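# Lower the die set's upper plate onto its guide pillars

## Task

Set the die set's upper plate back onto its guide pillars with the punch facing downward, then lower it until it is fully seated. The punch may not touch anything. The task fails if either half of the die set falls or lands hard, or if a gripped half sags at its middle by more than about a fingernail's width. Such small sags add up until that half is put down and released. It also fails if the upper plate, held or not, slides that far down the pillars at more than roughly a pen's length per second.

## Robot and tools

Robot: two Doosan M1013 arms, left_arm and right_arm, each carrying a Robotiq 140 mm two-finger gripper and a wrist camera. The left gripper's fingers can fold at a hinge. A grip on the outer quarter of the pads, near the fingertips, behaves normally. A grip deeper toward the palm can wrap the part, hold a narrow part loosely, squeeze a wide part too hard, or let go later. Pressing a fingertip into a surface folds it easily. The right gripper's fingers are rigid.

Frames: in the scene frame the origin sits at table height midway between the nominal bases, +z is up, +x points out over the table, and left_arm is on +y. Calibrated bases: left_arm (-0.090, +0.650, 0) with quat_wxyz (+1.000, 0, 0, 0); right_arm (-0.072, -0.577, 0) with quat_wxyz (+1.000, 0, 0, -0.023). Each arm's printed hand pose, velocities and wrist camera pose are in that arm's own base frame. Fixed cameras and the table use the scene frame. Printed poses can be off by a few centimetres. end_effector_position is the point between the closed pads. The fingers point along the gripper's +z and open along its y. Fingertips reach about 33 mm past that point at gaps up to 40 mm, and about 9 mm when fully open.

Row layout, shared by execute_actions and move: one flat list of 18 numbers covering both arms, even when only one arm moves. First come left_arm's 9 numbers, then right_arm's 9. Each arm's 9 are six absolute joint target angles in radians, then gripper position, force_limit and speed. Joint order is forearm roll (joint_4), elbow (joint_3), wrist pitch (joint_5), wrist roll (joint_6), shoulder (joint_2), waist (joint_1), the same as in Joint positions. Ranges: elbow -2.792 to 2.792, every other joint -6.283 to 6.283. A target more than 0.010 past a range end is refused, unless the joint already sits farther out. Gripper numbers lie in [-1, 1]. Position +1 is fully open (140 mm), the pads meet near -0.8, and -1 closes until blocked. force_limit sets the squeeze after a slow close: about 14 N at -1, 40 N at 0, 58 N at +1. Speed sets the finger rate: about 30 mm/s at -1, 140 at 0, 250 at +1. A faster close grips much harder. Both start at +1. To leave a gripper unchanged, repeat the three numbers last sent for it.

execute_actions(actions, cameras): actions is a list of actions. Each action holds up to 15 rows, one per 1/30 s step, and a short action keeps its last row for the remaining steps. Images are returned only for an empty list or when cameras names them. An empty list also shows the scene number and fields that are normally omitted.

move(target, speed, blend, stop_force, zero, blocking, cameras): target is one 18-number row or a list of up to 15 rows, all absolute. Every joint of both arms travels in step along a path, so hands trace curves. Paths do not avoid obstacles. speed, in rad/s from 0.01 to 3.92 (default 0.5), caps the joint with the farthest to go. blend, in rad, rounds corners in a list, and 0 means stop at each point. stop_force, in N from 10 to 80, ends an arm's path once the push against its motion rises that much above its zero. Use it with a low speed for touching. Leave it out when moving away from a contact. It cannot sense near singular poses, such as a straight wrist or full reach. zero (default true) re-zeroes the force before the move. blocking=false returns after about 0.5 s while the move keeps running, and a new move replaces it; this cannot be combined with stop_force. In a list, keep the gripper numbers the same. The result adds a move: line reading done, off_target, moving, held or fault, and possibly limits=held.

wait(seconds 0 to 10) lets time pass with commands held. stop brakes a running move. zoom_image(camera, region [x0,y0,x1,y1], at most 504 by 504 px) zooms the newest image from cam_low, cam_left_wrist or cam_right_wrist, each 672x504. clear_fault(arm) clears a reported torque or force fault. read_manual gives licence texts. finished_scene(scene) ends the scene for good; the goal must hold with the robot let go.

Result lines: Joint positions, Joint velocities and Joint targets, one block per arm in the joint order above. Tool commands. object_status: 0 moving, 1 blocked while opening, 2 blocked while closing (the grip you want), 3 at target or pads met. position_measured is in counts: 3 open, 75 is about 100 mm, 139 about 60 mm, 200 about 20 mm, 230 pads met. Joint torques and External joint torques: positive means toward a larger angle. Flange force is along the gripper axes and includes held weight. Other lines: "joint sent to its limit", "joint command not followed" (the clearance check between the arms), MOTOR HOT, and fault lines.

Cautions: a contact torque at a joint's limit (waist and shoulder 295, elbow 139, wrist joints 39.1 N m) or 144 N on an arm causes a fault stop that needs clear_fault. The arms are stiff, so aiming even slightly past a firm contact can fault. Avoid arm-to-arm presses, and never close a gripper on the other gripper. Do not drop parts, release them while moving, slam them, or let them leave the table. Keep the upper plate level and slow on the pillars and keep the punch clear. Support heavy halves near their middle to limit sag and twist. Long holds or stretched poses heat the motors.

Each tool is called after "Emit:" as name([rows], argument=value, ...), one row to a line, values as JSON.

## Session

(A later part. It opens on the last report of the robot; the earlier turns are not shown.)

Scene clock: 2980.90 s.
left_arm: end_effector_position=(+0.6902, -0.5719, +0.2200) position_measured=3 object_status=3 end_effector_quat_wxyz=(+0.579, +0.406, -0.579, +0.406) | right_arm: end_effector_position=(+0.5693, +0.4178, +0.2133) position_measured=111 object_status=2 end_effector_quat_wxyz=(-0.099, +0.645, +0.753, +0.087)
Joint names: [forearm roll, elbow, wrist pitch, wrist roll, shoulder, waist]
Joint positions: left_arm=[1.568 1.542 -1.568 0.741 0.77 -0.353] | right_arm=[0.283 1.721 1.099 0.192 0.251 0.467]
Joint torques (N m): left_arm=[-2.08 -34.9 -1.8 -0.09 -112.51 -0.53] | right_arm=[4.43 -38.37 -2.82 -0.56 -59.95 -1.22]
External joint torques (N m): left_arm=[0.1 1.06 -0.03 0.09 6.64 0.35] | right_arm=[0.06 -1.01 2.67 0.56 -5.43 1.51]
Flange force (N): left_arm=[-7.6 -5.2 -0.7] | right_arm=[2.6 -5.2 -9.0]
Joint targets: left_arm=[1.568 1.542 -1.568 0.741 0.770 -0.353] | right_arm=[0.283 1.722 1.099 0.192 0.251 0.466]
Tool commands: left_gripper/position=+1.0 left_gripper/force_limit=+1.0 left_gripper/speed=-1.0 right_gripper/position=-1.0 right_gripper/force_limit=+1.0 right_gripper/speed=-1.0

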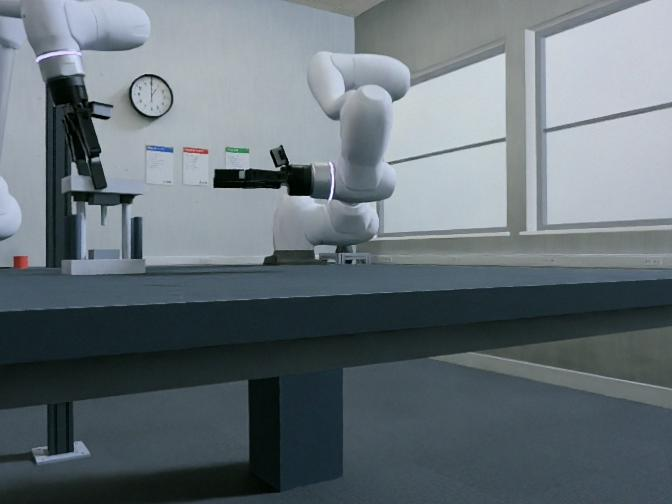

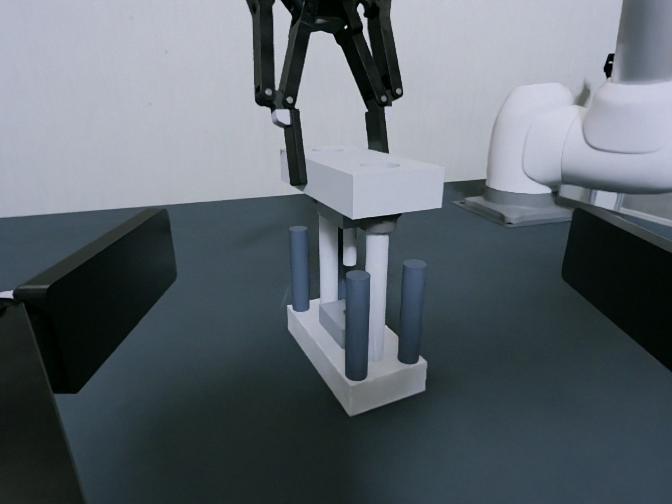

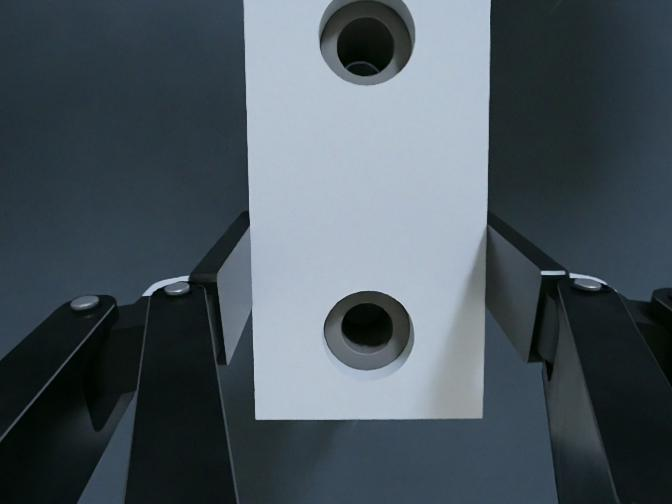

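Emit:
move([
  [1.5682,1.5417,-1.5679,0.7411,0.7703,-0.3530,1,1,-1,0.2819,1.7147,1.1094,0.1945,0.2478,0.4664,-1,1,-1],
  [1.5682,1.5417,-1.5679,0.7411,0.7703,-0.3530,1,1,-1,0.2652,1.6149,1.2447,0.2389,0.2062,0.4666,-1,1,-1],
], speed=[0.05,0.15], cameras=["cam_left_wrist"])

Emit:
move(target=[1.5682,1.5417,-1.5679,0.7411,0.7703,-0.3530,1,1,-1,-0.2188,1.3929,1.5272,-2.5304,0.3738,0.7366,-1,1,-1], speed=0.5, cameras=["all"])

Scene clock: 3058.23 s.
left_arm: end_effector_position=(+0.6902, -0.5719, +0.2200) position_measured=3 object_status=3 end_effector_quat_wxyz=(+0.579, +0.406, -0.579, +0.406) | right_arm: end_effector_position=(+0.5693, +0.4178, +0.3001) position_measured=111 object_status=2 end_effector_quat_wxyz=(-0.099, +0.646, +0.752, +0.087)
Joint names: [forearm roll, elbow, wrist pitch, wrist roll, shoulder, waist]
Joint positions: left_arm=[1.568 1.542 -1.568 0.741 0.77 -0.353] | right_arm=[0.265 1.615 1.245 0.239 0.206 0.467]
Joint torques (N m): left_arm=[-2.05 -35 -1.82 -0.11 -112.62 -0.6] | right_arm=[6.13 -50.66 -0.82 -0.33 -77.51 -1.57]
External joint torques (N m): left_arm=[0.07 0.92 -0.03 0.11 5.93 0.23] | right_arm=[-1.37 9.25 0.63 0.33 14.45 1.43]
Flange force (N): left_arm=[-6.8 -4.7 -0.5] | right_arm=[-0.4 3.9 17.4]
Joint targets: left_arm=[1.568 1.542 -1.568 0.741 0.770 -0.353] | right_arm=[0.265 1.615 1.245 0.239 0.206 0.467]
move: done
Images, in order (width x height): cam_left_wrist 672x504.

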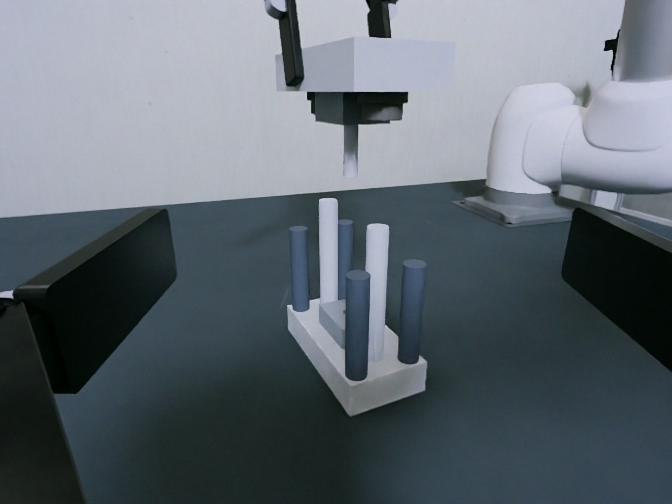

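Scene clock: 3064.17 s.
left_arm: end_effector_position=(+0.6902, -0.5719, +0.2200) position_measured=3 object_status=3 end_effector_quat_wxyz=(+0.579, +0.406, -0.579, +0.406) | right_arm: end_effector_position=(+0.5629, +0.4597, +0.3000) position_measured=111 object_status=2 end_effector_quat_wxyz=(+0.087, +0.752, -0.646, +0.099)
Joint names: [forearm roll, elbow, wrist pitch, wrist roll, shoulder, waist]
Joint positions: left_arm=[1.568 1.542 -1.568 0.741 0.77 -0.353] | right_arm=[-0.219 1.393 1.527 -2.53 0.374 0.737]
Joint torques (N m): left_arm=[-2.07 -34.97 -1.8 -0.08 -112.51 -0.4] | right_arm=[1.45 -48.17 1.67 -0.35 -92.81 -0.25]
External joint torques (N m): left_arm=[0.03 0.93 -0.03 0.08 5.91 0.91] | right_arm=[2.05 7.72 -1.22 0.35 14.62 0.36]
Flange force (N): left_arm=[-6.7 -4.7 -1.3] | right_arm=[-8.3 -3.7 15.8]
Joint targets: left_arm=[1.568 1.542 -1.568 0.741 0.770 -0.353] | right_arm=[-0.219 1.393 1.527 -2.530 0.374 0.737]
move: done

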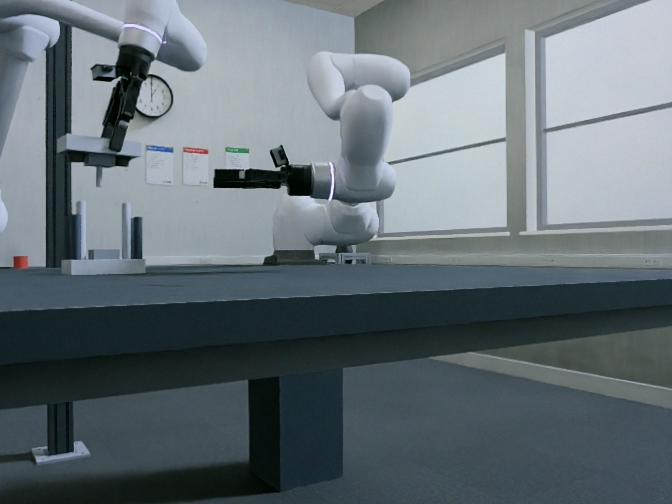

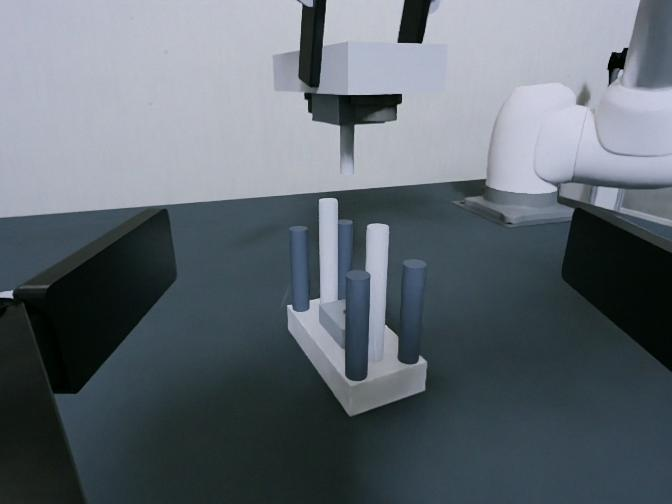

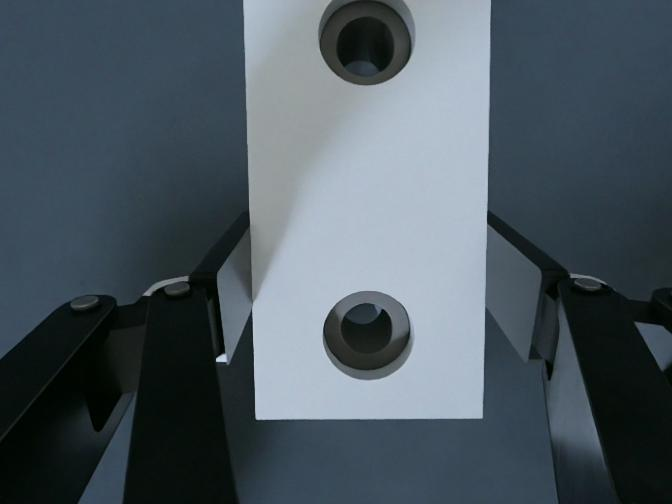

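Emit:
move([
  [1.5682,1.5417,-1.5679,0.7411,0.7703,-0.3530,1,1,-1,-0.2206,1.4636,1.4372,-2.5104,0.3952,0.7366,-1,1,-1],
  [1.5682,1.5417,-1.5679,0.7411,0.7703,-0.3530,1,1,-1,-0.2220,1.4909,1.3997,-2.5017,0.4067,0.7366,-1,1,-1],
], speed=[0.12,0.05], cameras=["all"])

Emit:
zoom_image(camera="cam_low", region=[55, 170, 155, 220])

Emit:
zoom_image(camera="cam_left_wrist", region=[295, 180, 415, 260])

Emit:
zoom_image(camera="cam_right_wrist", region=[310, 0, 430, 100])

Emit:
zoom_image(camera="cam_right_wrist", region=[310, 280, 430, 380])

Scene clock: 3091.33 s.
left_arm: end_effector_position=(+0.6902, -0.5719, +0.2200) position_measured=3 object_status=3 end_effector_quat_wxyz=(+0.579, +0.406, -0.579, +0.406) | right_arm: end_effector_position=(+0.5628, +0.4596, +0.2215) position_measured=111 object_status=2 end_effector_quat_wxyz=(+0.087, +0.752, -0.646, +0.099)
Joint names: [forearm roll, elbow, wrist pitch, wrist roll, shoulder, waist]
Joint positions: left_arm=[1.568 1.542 -1.568 0.741 0.77 -0.353] | right_arm=[-0.222 1.491 1.4 -2.502 0.407 0.737]
Joint torques (N m): left_arm=[-2.07 -34.84 -1.78 -0.06 -112.73 -0.49] | right_arm=[1.47 -46.55 1.68 -0.29 -94.66 -0.78]
External joint torques (N m): left_arm=[0.1 0.91 -0.05 0.06 6.56 0.12] | right_arm=[1.9 7.59 -1.22 0.29 14.8 0.73]
Flange force (N): left_arm=[-7.4 -5.5 -0.5] | right_arm=[-8.6 -3.2 16.5]
Joint targets: left_arm=[1.568 1.542 -1.568 0.741 0.770 -0.353] | right_arm=[-0.222 1.491 1.400 -2.502 0.407 0.737]
move: done

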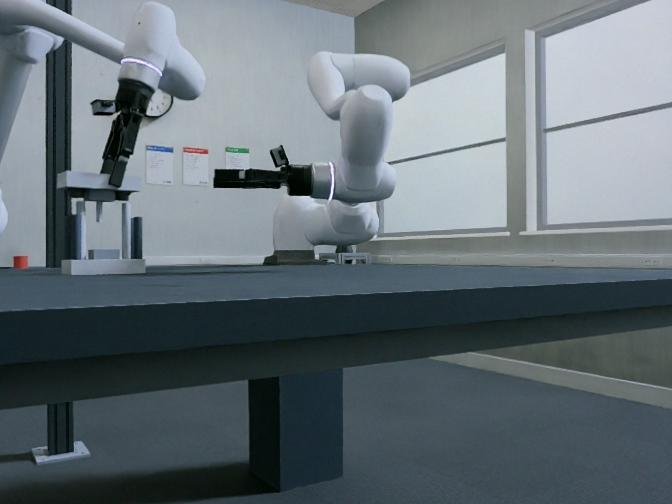

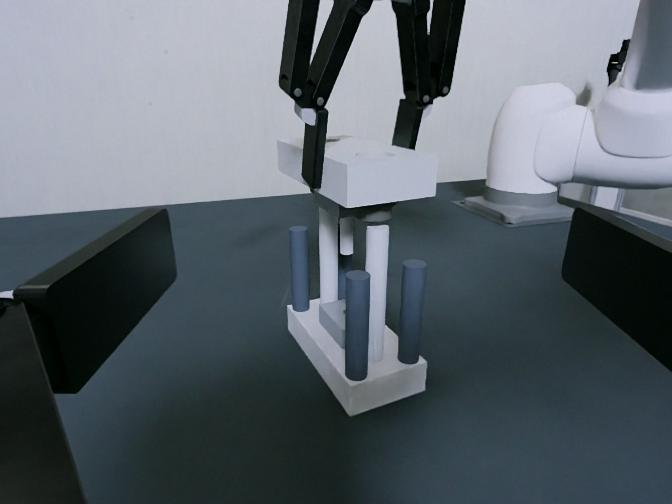

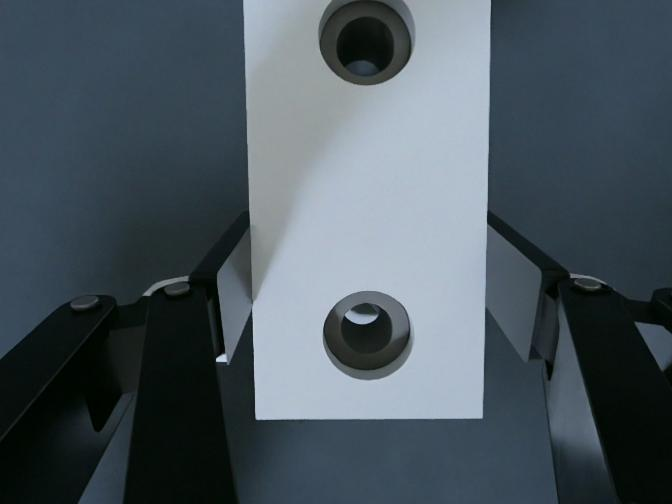

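Scaled by 5.040 from the camera's 672x504 image, which has a finer 960x720 frame.

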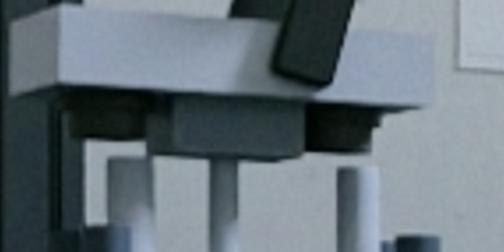

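Scaled by 4.200 from the camera's 672x504 image, which has a finer 960x720 frame.

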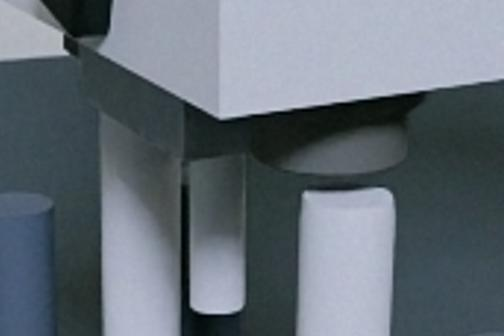

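Scaled by 4.200 from the camera's 672x504 image, which has a finer 960x720 frame.

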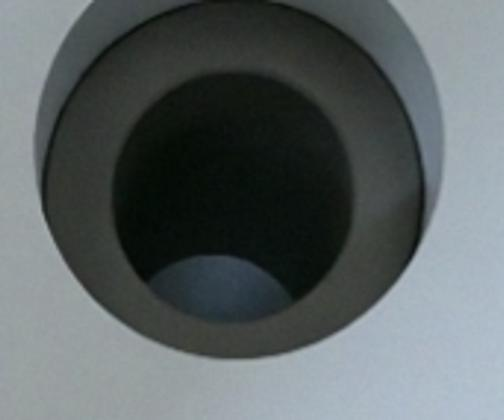

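Scaled by 4.200 from the camera's 672x504 image, which has a finer 960x720 frame.

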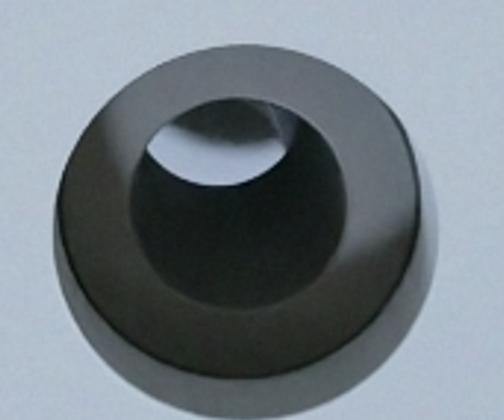

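Emit:
move(target=[1.5682,1.5417,-1.5679,0.7411,0.7703,-0.3530,1,1,-1,-0.2100,1.4852,1.3953,-2.4993,0.4094,0.7422,-1,1,-1], speed=0.04, cameras=["all"])

Emit:
zoom_image(camera="cam_low", region=[65, 180, 105, 220])

Emit:
zoom_image(camera="cam_low", region=[105, 180, 145, 220])

Emit:
zoom_image(camera="cam_left_wrist", region=[345, 190, 415, 260])

Emit:
zoom_image(camera="cam_left_wrist", region=[295, 180, 345, 230])

Emit:
zoom_image(camera="cam_right_wrist", region=[310, 0, 430, 100])

Emit:
zoom_image(camera="cam_right_wrist", region=[310, 280, 430, 380])

Scene clock: 3139.33 s.
left_arm: end_effector_position=(+0.6902, -0.5719, +0.2200) position_measured=3 object_status=3 end_effector_quat_wxyz=(+0.579, +0.406, -0.579, +0.406) | right_arm: end_effector_position=(+0.5607, +0.4685, +0.2213) position_measured=111 object_status=2 end_effector_quat_wxyz=(+0.083, +0.753, -0.646, +0.094)
Joint names: [forearm roll, elbow, wrist pitch, wrist roll, shoulder, waist]
Joint positions: left_arm=[1.568 1.542 -1.568 0.741 0.77 -0.353] | right_arm=[-0.21 1.485 1.395 -2.499 0.409 0.742]
Joint torques (N m): left_arm=[-2.05 -34.83 -1.78 -0.07 -112.76 -0.51] | right_arm=[1.39 -46.35 1.64 -0.27 -94.8 -0.87]
External joint torques (N m): left_arm=[0.06 0.73 -0.06 0.07 5.96 0.42] | right_arm=[2.04 7.21 -1.2 0.27 14.41 0.82]
Flange force (N): left_arm=[-6.7 -5.2 -0.8] | right_arm=[-8.5 -3.3 15.9]
Joint targets: left_arm=[1.568 1.542 -1.568 0.741 0.770 -0.353] | right_arm=[-0.210 1.485 1.395 -2.499 0.409 0.742]
move: done

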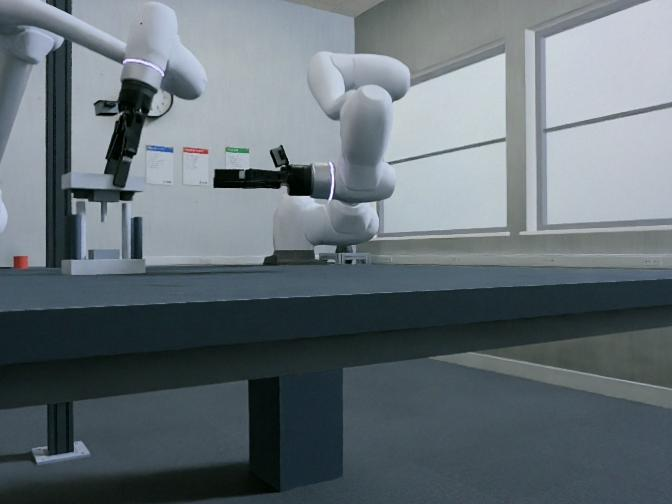

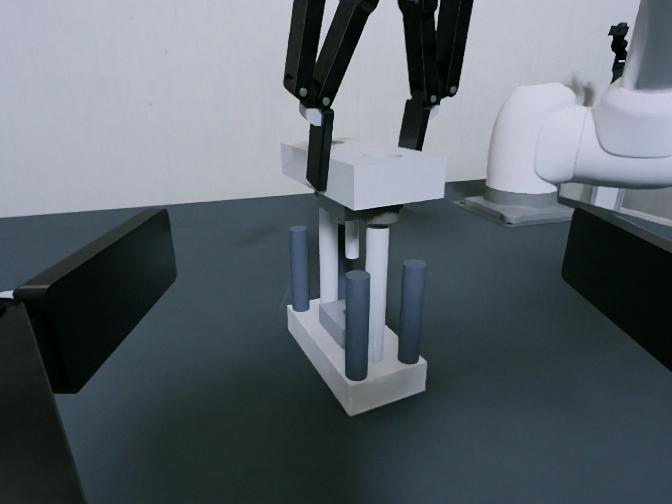

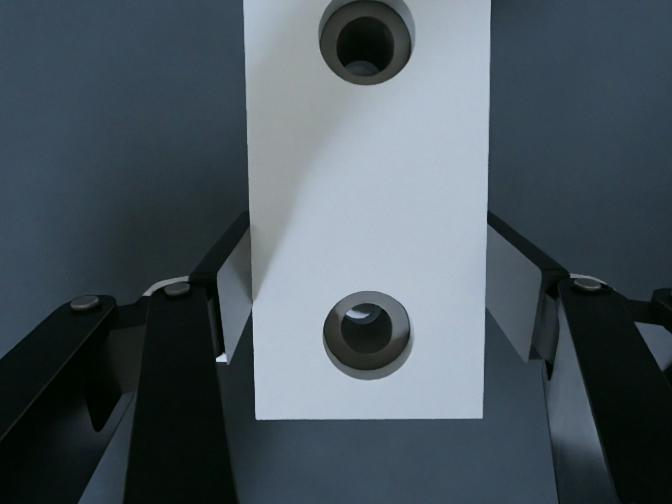

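Scaled by 12.600 from the camera's 672x504 image, which has a finer 960x720 frame.

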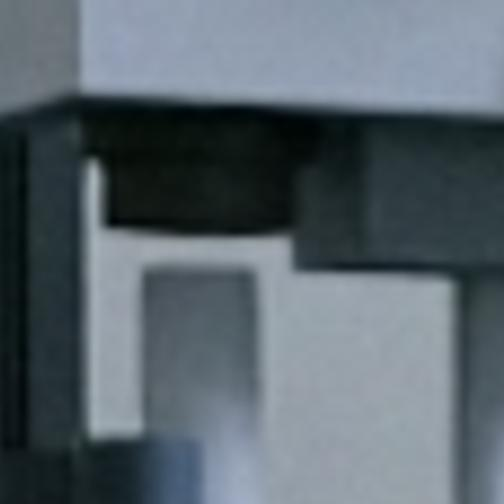

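Scaled by 12.600 from the camera's 672x504 image, which has a finer 960x720 frame.

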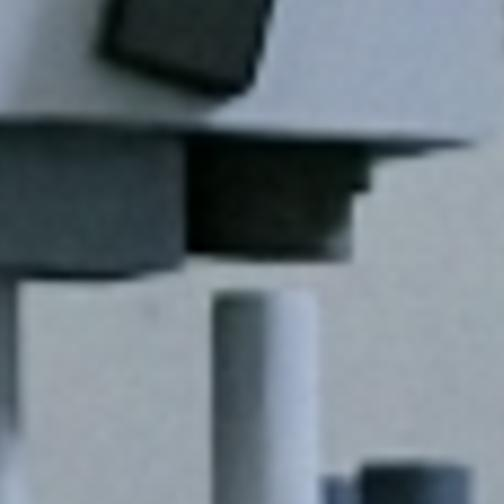

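Scaled by 7.200 from the camera's 672x504 image, which has a finer 960x720 frame.

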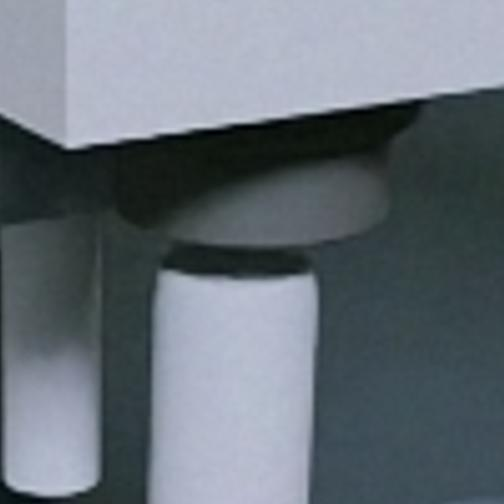

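Scaled by 10.080 from the camera's 672x504 image, which has a finer 960x720 frame.

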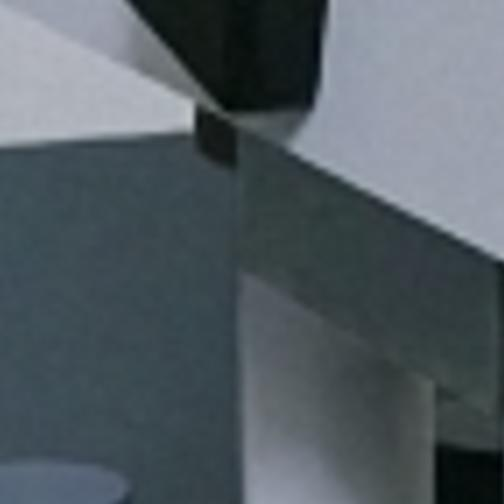

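Scaled by 4.200 from the camera's 672x504 image, which has a finer 960x720 frame.

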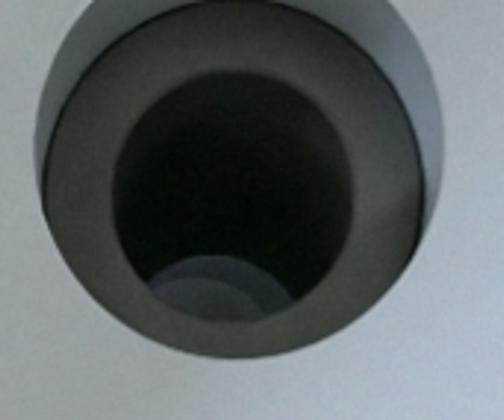

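Scaled by 4.200 from the camera's 672x504 image, which has a finer 960x720 frame.

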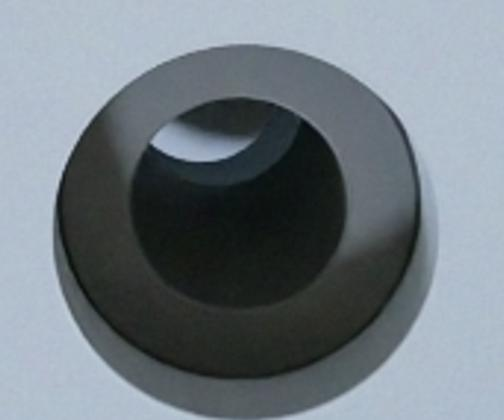

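Emit:
move(target=[1.5682,1.5417,-1.5679,0.7411,0.7703,-0.3530,1,1,-1,-0.2100,1.4818,1.3964,-2.4997,0.4117,0.7418,-1,1,-1], speed=0.04, cameras=["all"])

Emit:
zoom_image(camera="cam_low", region=[65, 180, 105, 220])

Emit:
zoom_image(camera="cam_low", region=[105, 180, 145, 220])

Emit:
zoom_image(camera="cam_left_wrist", region=[345, 190, 415, 260])

Emit:
move(target=[1.5682,1.5417,-1.5679,0.7411,0.7703,-0.3530,1,1,-1,-0.2111,1.5042,1.3644,-2.4923,0.4219,0.7418,-1,1,-1], speed=0.015, stop_force=10, cameras=["cam_right_wrist","cam_low","cam_left_wrist"])

Emit:
zoom_image(camera="cam_right_wrist", region=[310, 0, 430, 100])

Emit:
zoom_image(camera="cam_right_wrist", region=[310, 280, 430, 380])

Emit:
zoom_image(camera="cam_low", region=[65, 180, 145, 220])

Scene clock: 3174.10 s.
left_arm: end_effector_position=(+0.6902, -0.5719, +0.2200) position_measured=3 object_status=3 end_effector_quat_wxyz=(+0.579, +0.406, -0.579, +0.406) | right_arm: end_effector_position=(+0.5620, +0.4693, +0.2214) position_measured=111 object_status=2 end_effector_quat_wxyz=(+0.083, +0.753, -0.646, +0.094)
Joint names: [forearm roll, elbow, wrist pitch, wrist roll, shoulder, waist]
Joint positions: left_arm=[1.568 1.542 -1.568 0.741 0.77 -0.353] | right_arm=[-0.21 1.482 1.396 -2.5 0.412 0.742]
Joint torques (N m): left_arm=[-2.08 -34.91 -1.81 -0.05 -112.27 -0.61] | right_arm=[1.54 -46.64 1.6 -0.22 -95.52 -0.25]
External joint torques (N m): left_arm=[0.07 0.87 -0.03 0.05 5.73 0.64] | right_arm=[1.9 7.48 -1.15 0.22 14.64 0.5]
Flange force (N): left_arm=[-6.5 -4.6 -1.0] | right_arm=[-8.0 -3.4 16.3]
Joint targets: left_arm=[1.568 1.542 -1.568 0.741 0.770 -0.353] | right_arm=[-0.210 1.482 1.396 -2.500 0.412 0.742]
move: done

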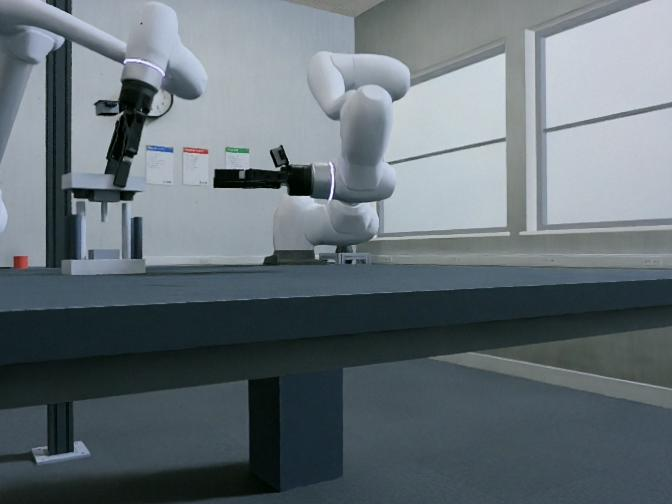

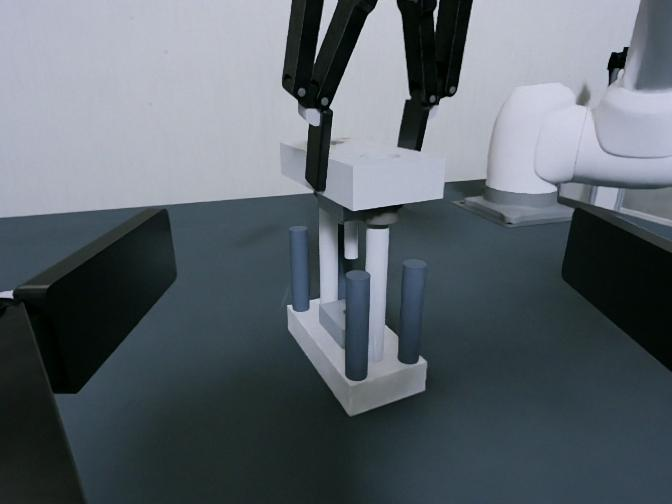

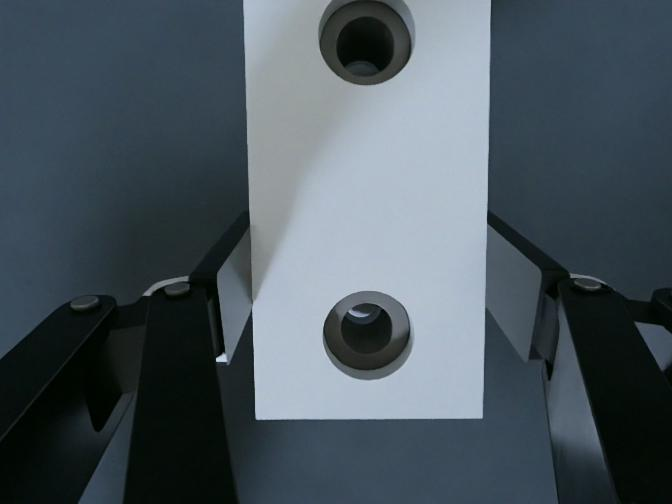

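Scaled by 12.600 from the camera's 672x504 image, which has a finer 960x720 frame.

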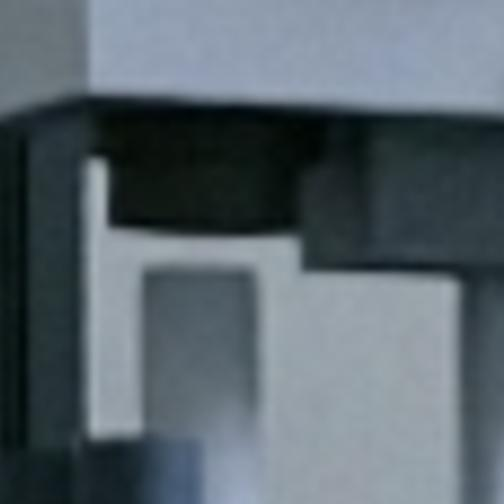

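Scaled by 12.600 from the camera's 672x504 image, which has a finer 960x720 frame.

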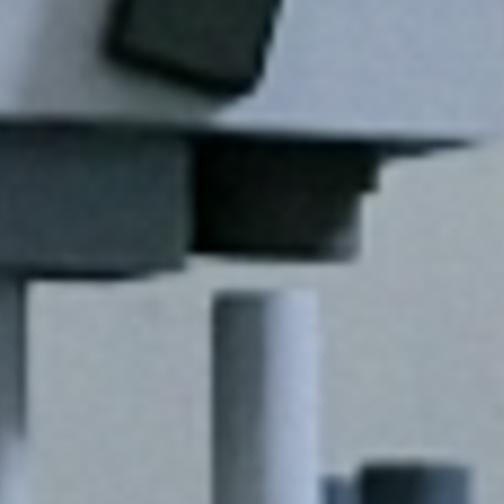

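Scaled by 7.200 from the camera's 672x504 image, which has a finer 960x720 frame.

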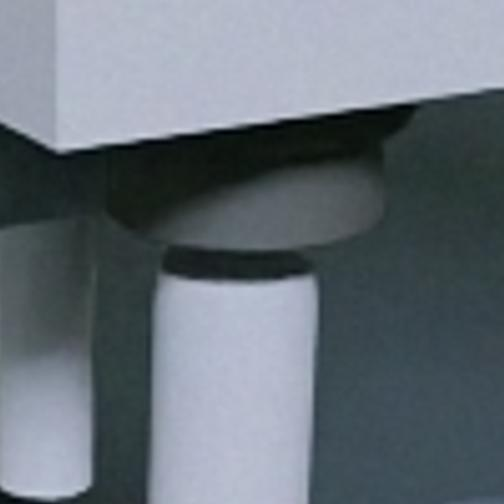

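Scene clock: 3176.23 s.
left_arm: end_effector_position=(+0.6902, -0.5719, +0.2200) position_measured=3 object_status=3 end_effector_quat_wxyz=(+0.579, +0.406, -0.579, +0.406) | right_arm: end_effector_position=(+0.5619, +0.4692, +0.2070) position_measured=111 object_status=2 end_effector_quat_wxyz=(+0.083, +0.753, -0.646, +0.094)
Joint names: [forearm roll, elbow, wrist pitch, wrist roll, shoulder, waist]
Joint positions: left_arm=[1.568 1.542 -1.568 0.741 0.77 -0.353] | right_arm=[-0.211 1.498 1.373 -2.494 0.419 0.742]
Joint torques (N m): left_arm=[-2.06 -34.87 -1.78 -0.08 -112.62 -0.6] | right_arm=[4.17 -41.73 0.05 -0.17 -86.44 2.11]
External joint torques (N m): left_arm=[0.06 0.72 -0.07 0.08 5.59 0.7] | right_arm=[-0.75 2.72 0.4 0.17 4.7 -2.14]
Flange force (N): left_arm=[-6.3 -4.8 -1.1] | right_arm=[0.1 -2.5 5.2]
Joint targets: left_arm=[1.568 1.542 -1.568 0.741 0.770 -0.353] | right_arm=[-0.211 1.498 1.373 -2.494 0.419 0.742]
move: contact (right_arm)

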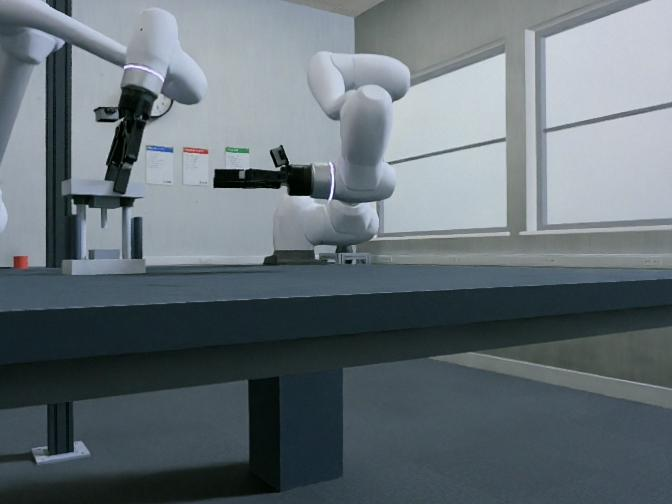

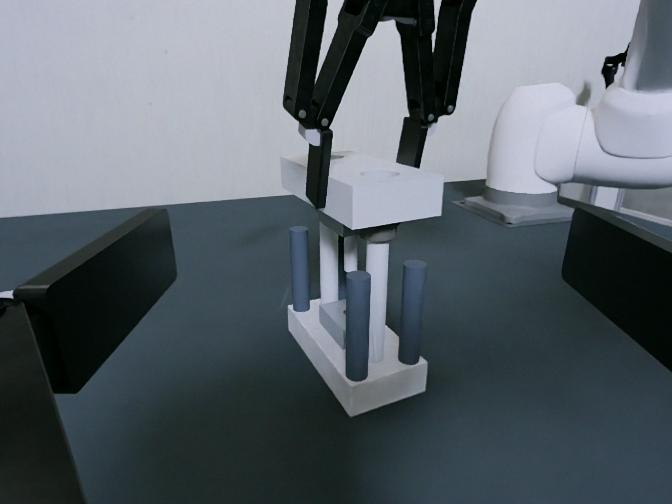

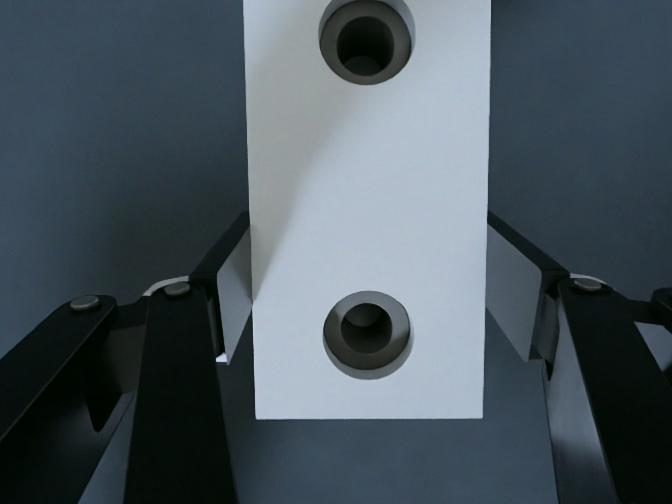

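Scaled by 4.200 from the camera's 672x504 image, which has a finer 960x720 frame.

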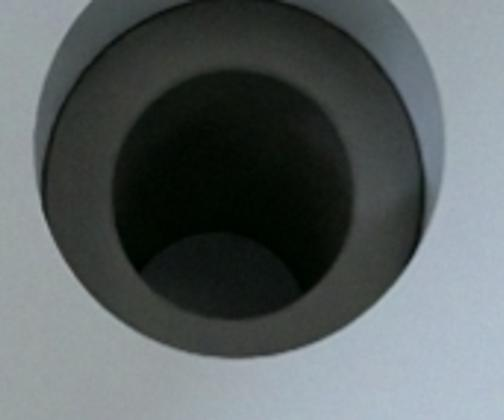

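Scaled by 4.200 from the camera's 672x504 image, which has a finer 960x720 frame.

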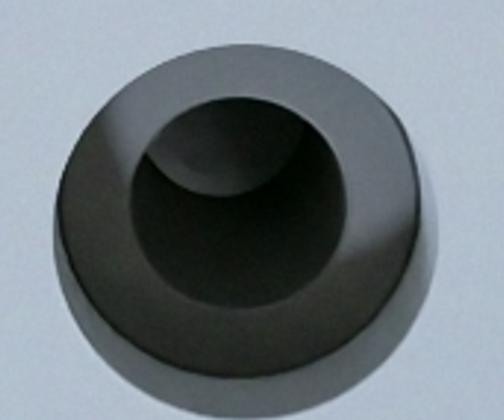

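Scaled by 6.300 from the camera's 672x504 image, which has a finer 960x720 frame.

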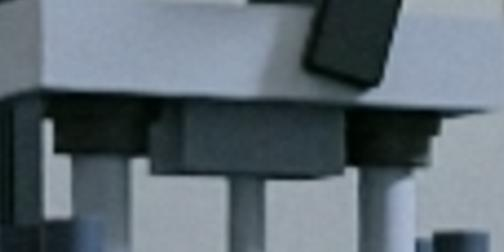

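Emit:
move([
  [1.5682,1.5417,-1.5679,0.7411,0.7703,-0.3530,1,1,-1,-0.2108,1.4984,1.3731,-2.4946,0.4188,0.7415,-1,1,-1],
  [1.5682,1.5417,-1.5679,0.7411,0.7703,-0.3530,1,1,-1,-0.2125,1.5216,1.3380,-2.4868,0.4315,0.7415,-1,1,-1],
  [1.5682,1.5417,-1.5679,0.7411,0.7703,-0.3530,1,1,-1,-0.2145,1.5444,1.3014,-2.4786,0.4461,0.7415,-1,1,-1],
], speed=0.025, stop_force=15, cameras=["cam_right_wrist","cam_low","cam_left_wrist"])

Scene clock: 3207.97 s.
left_arm: end_effector_position=(+0.6902, -0.5719, +0.2200) position_measured=3 object_status=3 end_effector_quat_wxyz=(+0.579, +0.406, -0.579, +0.406) | right_arm: end_effector_position=(+0.5620, +0.4691, +0.2056) position_measured=111 object_status=2 end_effector_quat_wxyz=(+0.083, +0.753, -0.646, +0.094)
Joint names: [forearm roll, elbow, wrist pitch, wrist roll, shoulder, waist]
Joint positions: left_arm=[1.568 1.542 -1.568 0.741 0.77 -0.353] | right_arm=[-0.211 1.5 1.37 -2.494 0.42 0.742]
Joint torques (N m): left_arm=[-2.07 -35.03 -1.78 -0.07 -112.55 -0.46] | right_arm=[3.12 -33.15 -0.43 -0.55 -73.43 -2.37]
External joint torques (N m): left_arm=[0.08 1.1 -0.05 0.07 6.35 0.45] | right_arm=[0.26 -5.57 0.87 0.55 -7.5 2.1]
Flange force (N): left_arm=[-7.2 -4.8 -0.8] | right_arm=[-1.1 0.7 -12.1]
Joint targets: left_arm=[1.568 1.542 -1.568 0.741 0.770 -0.353] | right_arm=[-0.211 1.500 1.371 -2.494 0.420 0.742]
move: contact (right_arm); path passed 1 of 3 targets; right_arm: the wrist pitch is farthest, 0.069 rad from its target

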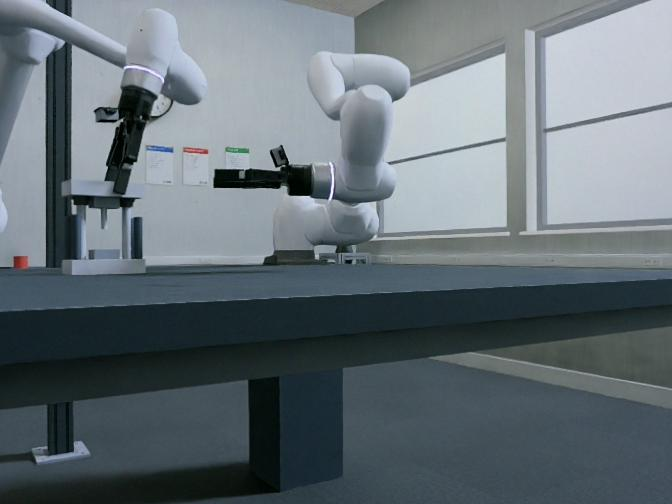

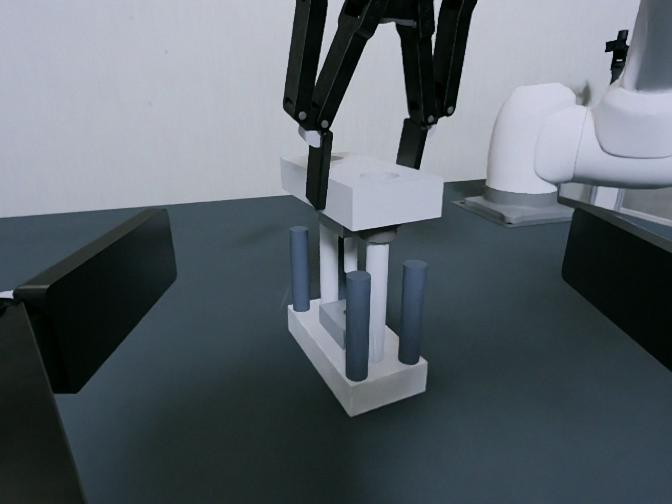

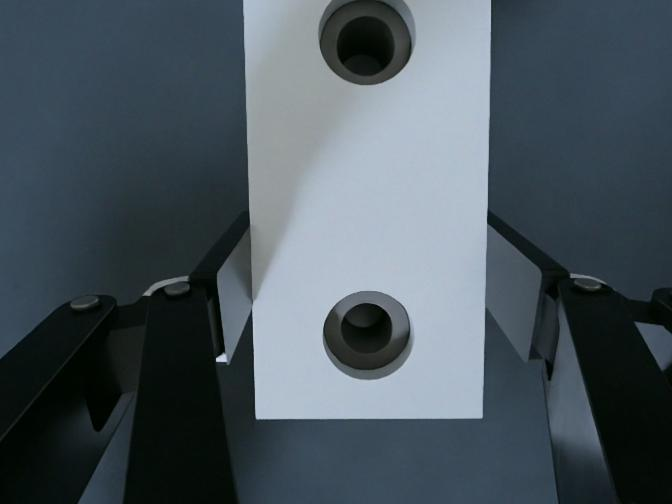

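Emit:
move([
  [1.5682,1.5417,-1.5679,0.7411,0.7703,-0.3530,1,1,-1,-0.2125,1.5216,1.3380,-2.4868,0.4315,0.7415,-1,1,-1],
  [1.5682,1.5417,-1.5679,0.7411,0.7703,-0.3530,1,1,-1,-0.2145,1.5444,1.3014,-2.4786,0.4461,0.7415,-1,1,-1],
], speed=0.025, stop_force=25, cameras=["cam_right_wrist","cam_low"])

Emit:
zoom_image(camera="cam_low", region=[55, 170, 155, 280])

Scene clock: 3221.83 s.
left_arm: end_effector_position=(+0.6902, -0.5719, +0.2200) position_measured=3 object_status=3 end_effector_quat_wxyz=(+0.579, +0.406, -0.579, +0.406) | right_arm: end_effector_position=(+0.5620, +0.4691, +0.2035) position_measured=111 object_status=2 end_effector_quat_wxyz=(+0.082, +0.753, -0.646, +0.094)
Joint names: [forearm roll, elbow, wrist pitch, wrist roll, shoulder, waist]
Joint positions: left_arm=[1.568 1.542 -1.568 0.741 0.77 -0.353] | right_arm=[-0.211 1.502 1.367 -2.493 0.421 0.742]
Joint torques (N m): left_arm=[-2.07 -34.98 -1.77 -0.05 -112.54 -0.41] | right_arm=[2.79 -21.97 -3.72 -0.5 -51.36 -8.32]
External joint torques (N m): left_arm=[0.09 0.95 -0.07 0.05 6.03 -0.12] | right_arm=[0.59 -16.55 4.16 0.5 -29.22 8.48]
Flange force (N): left_arm=[-6.8 -4.8 -0.2] | right_arm=[2.3 10.5 -41.4]
Joint targets: left_arm=[1.568 1.542 -1.568 0.741 0.770 -0.353] | right_arm=[-0.211 1.502 1.367 -2.493 0.421 0.742]
move: contact (right_arm); path passed 0 of 2 targets; right_arm: the wrist pitch is farthest, 0.065 rad from its target
Images, in order (width x height): cam_low 672x504, cam_right_wrist 672x504.

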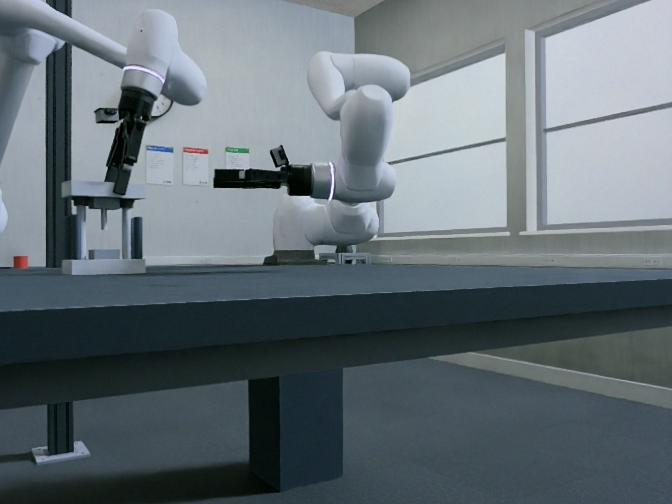

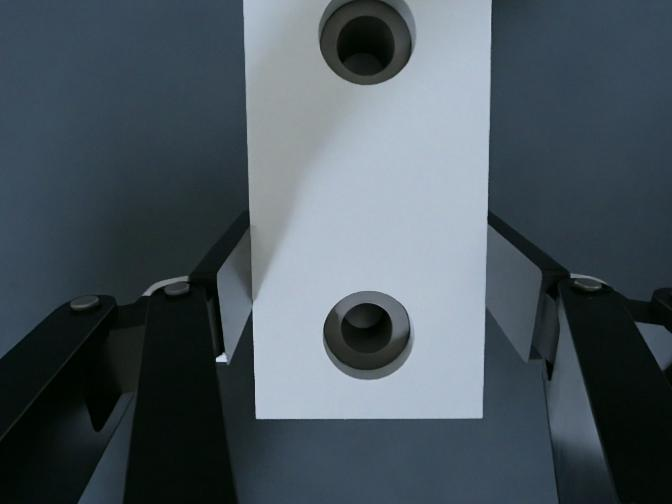

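Scaled by 4.582 from the camera's 672x504 image, which has a finer 960x720 frame.

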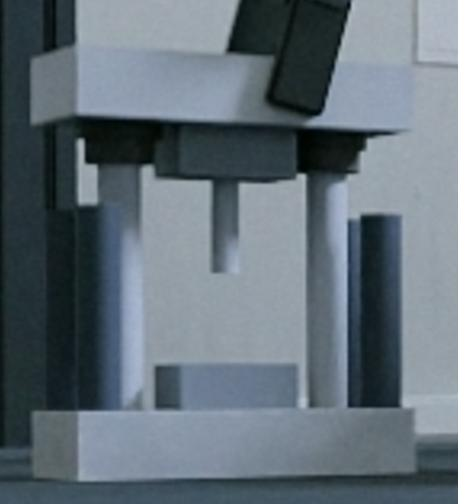

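Emit:
move([
  [1.5682,1.5417,-1.5679,0.7411,0.7703,-0.3530,1,1,-1,-0.2110,1.5021,1.3680,-2.4927,0.4202,0.7418,-1,1,-1],
], speed=0.03, cameras=[])

Emit:
move([
  [1.5682,1.5417,-1.5679,0.7411,0.7703,-0.3530,1,1,-1,-0.2125,1.5220,1.3378,-2.4865,0.4312,0.7418,-1,1,-1],
  [1.5682,1.5417,-1.5679,0.7411,0.7703,-0.3530,1,1,-1,-0.2145,1.5448,1.3012,-2.4783,0.4458,0.7418,-1,1,-1],
], speed=0.025, stop_force=30, cameras=["cam_right_wrist"])

Scene clock: 3234.47 s.
left_arm: end_effector_position=(+0.6902, -0.5719, +0.2200) position_measured=3 object_status=3 end_effector_quat_wxyz=(+0.579, +0.406, -0.579, +0.406) | right_arm: end_effector_position=(+0.5617, +0.4690, +0.2039) position_measured=111 object_status=2 end_effector_quat_wxyz=(+0.083, +0.752, -0.647, +0.094)
Joint names: [forearm roll, elbow, wrist pitch, wrist roll, shoulder, waist]
Joint positions: left_arm=[1.568 1.542 -1.568 0.741 0.77 -0.353] | right_arm=[-0.211 1.502 1.368 -2.493 0.42 0.742]
Joint torques (N m): left_arm=[-2.06 -35 -1.82 -0.08 -112.5 -0.66] | right_arm=[3.93 -29.78 2.33 -0.11 -72.92 -4.55]
External joint torques (N m): left_arm=[0.08 0.91 -0.02 0.08 5.76 0.37] | right_arm=[-0.54 -8.85 -1.89 0.11 -7.85 4.74]
Flange force (N): left_arm=[-6.5 -4.5 -0.7] | right_arm=[-5.6 -2.2 -12.6]
Joint targets: left_arm=[1.568 1.542 -1.568 0.741 0.770 -0.353] | right_arm=[-0.211 1.502 1.368 -2.493 0.420 0.742]
move: done
No camera images: "cameras" was empty.

Scene clock: 3235.13 s.
left_arm: end_effector_position=(+0.6902, -0.5719, +0.2200) position_measured=3 object_status=3 end_effector_quat_wxyz=(+0.579, +0.406, -0.579, +0.406) | right_arm: end_effector_position=(+0.5617, +0.4691, +0.2031) position_measured=111 object_status=2 end_effector_quat_wxyz=(+0.082, +0.752, -0.647, +0.094)
Joint names: [forearm roll, elbow, wrist pitch, wrist roll, shoulder, waist]
Joint positions: left_arm=[1.568 1.542 -1.568 0.741 0.77 -0.353] | right_arm=[-0.211 1.503 1.366 -2.492 0.421 0.742]
Joint torques (N m): left_arm=[-2.05 -34.89 -1.78 -0.03 -112.47 -0.55] | right_arm=[4.98 -16.23 -1.5 -0.02 -48.53 -5.97]
External joint torques (N m): left_arm=[0.08 0.95 -0.05 0.03 6.3 0.02] | right_arm=[-1.58 -22.54 1.95 0.02 -33.22 6.18]
Flange force (N): left_arm=[-7.1 -5.2 -0.3] | right_arm=[3.9 3.3 -46.3]
Joint targets: left_arm=[1.568 1.542 -1.568 0.741 0.770 -0.353] | right_arm=[-0.211 1.503 1.366 -2.492 0.421 0.742]
move: contact (right_arm); path passed 0 of 2 targets; right_arm: the wrist pitch is farthest, 0.065 rad from its target
Images, in order (width x height): cam_right_wrist 672x504.

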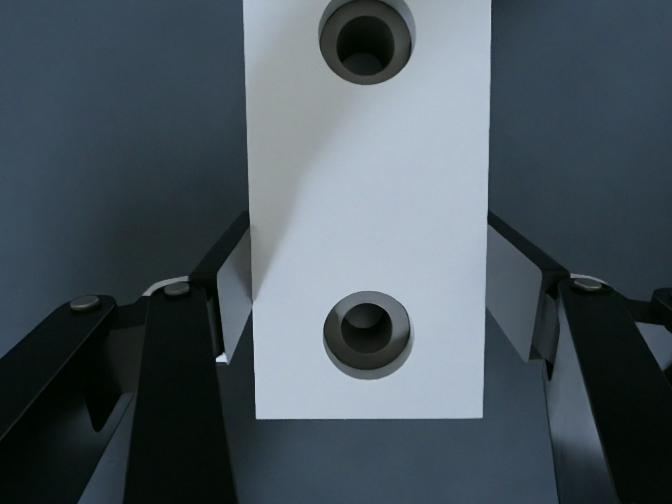

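Emit:
move([
  [1.5682,1.5417,-1.5679,0.7411,0.7703,-0.3530,1,1,-1,-0.2110,1.5021,1.3680,-2.4927,0.4202,0.7418,-1,1,-1],
  [1.5682,1.5417,-1.5679,0.7411,0.7703,-0.3530,1,1,-1,-0.2170,1.5093,1.3579,-2.4888,0.4159,0.7445,-1,1,-1],
], speed=0.03, cameras=[])

Scene clock: 3279.33 s.
left_arm: end_effector_position=(+0.6902, -0.5719, +0.2200) position_measured=3 object_status=3 end_effector_quat_wxyz=(+0.579, +0.406, -0.579, +0.406) | right_arm: end_effector_position=(+0.5612, +0.4689, +0.2035) position_measured=111 object_status=2 end_effector_quat_wxyz=(+0.079, +0.753, -0.646, +0.097)
Joint names: [forearm roll, elbow, wrist pitch, wrist roll, shoulder, waist]
Joint positions: left_arm=[1.568 1.542 -1.568 0.741 0.77 -0.353] | right_arm=[-0.217 1.509 1.358 -2.489 0.416 0.744]
Joint torques (N m): left_arm=[-2.03 -35.01 -1.79 -0.04 -112.5 -0.36] | right_arm=[2.77 -43.15 3.03 -0.5 -94.04 0.88]
External joint torques (N m): left_arm=[0.04 0.94 -0.05 0.04 5.87 0.09] | right_arm=[0.62 4.43 -2.6 0.5 13.09 -0.53]
Flange force (N): left_arm=[-6.6 -4.6 -0.4] | right_arm=[-8.2 -6.7 14.9]
Joint targets: left_arm=[1.568 1.542 -1.568 0.741 0.770 -0.353] | right_arm=[-0.217 1.509 1.358 -2.489 0.416 0.745]
move: done
No camera images: "cameras" was empty.


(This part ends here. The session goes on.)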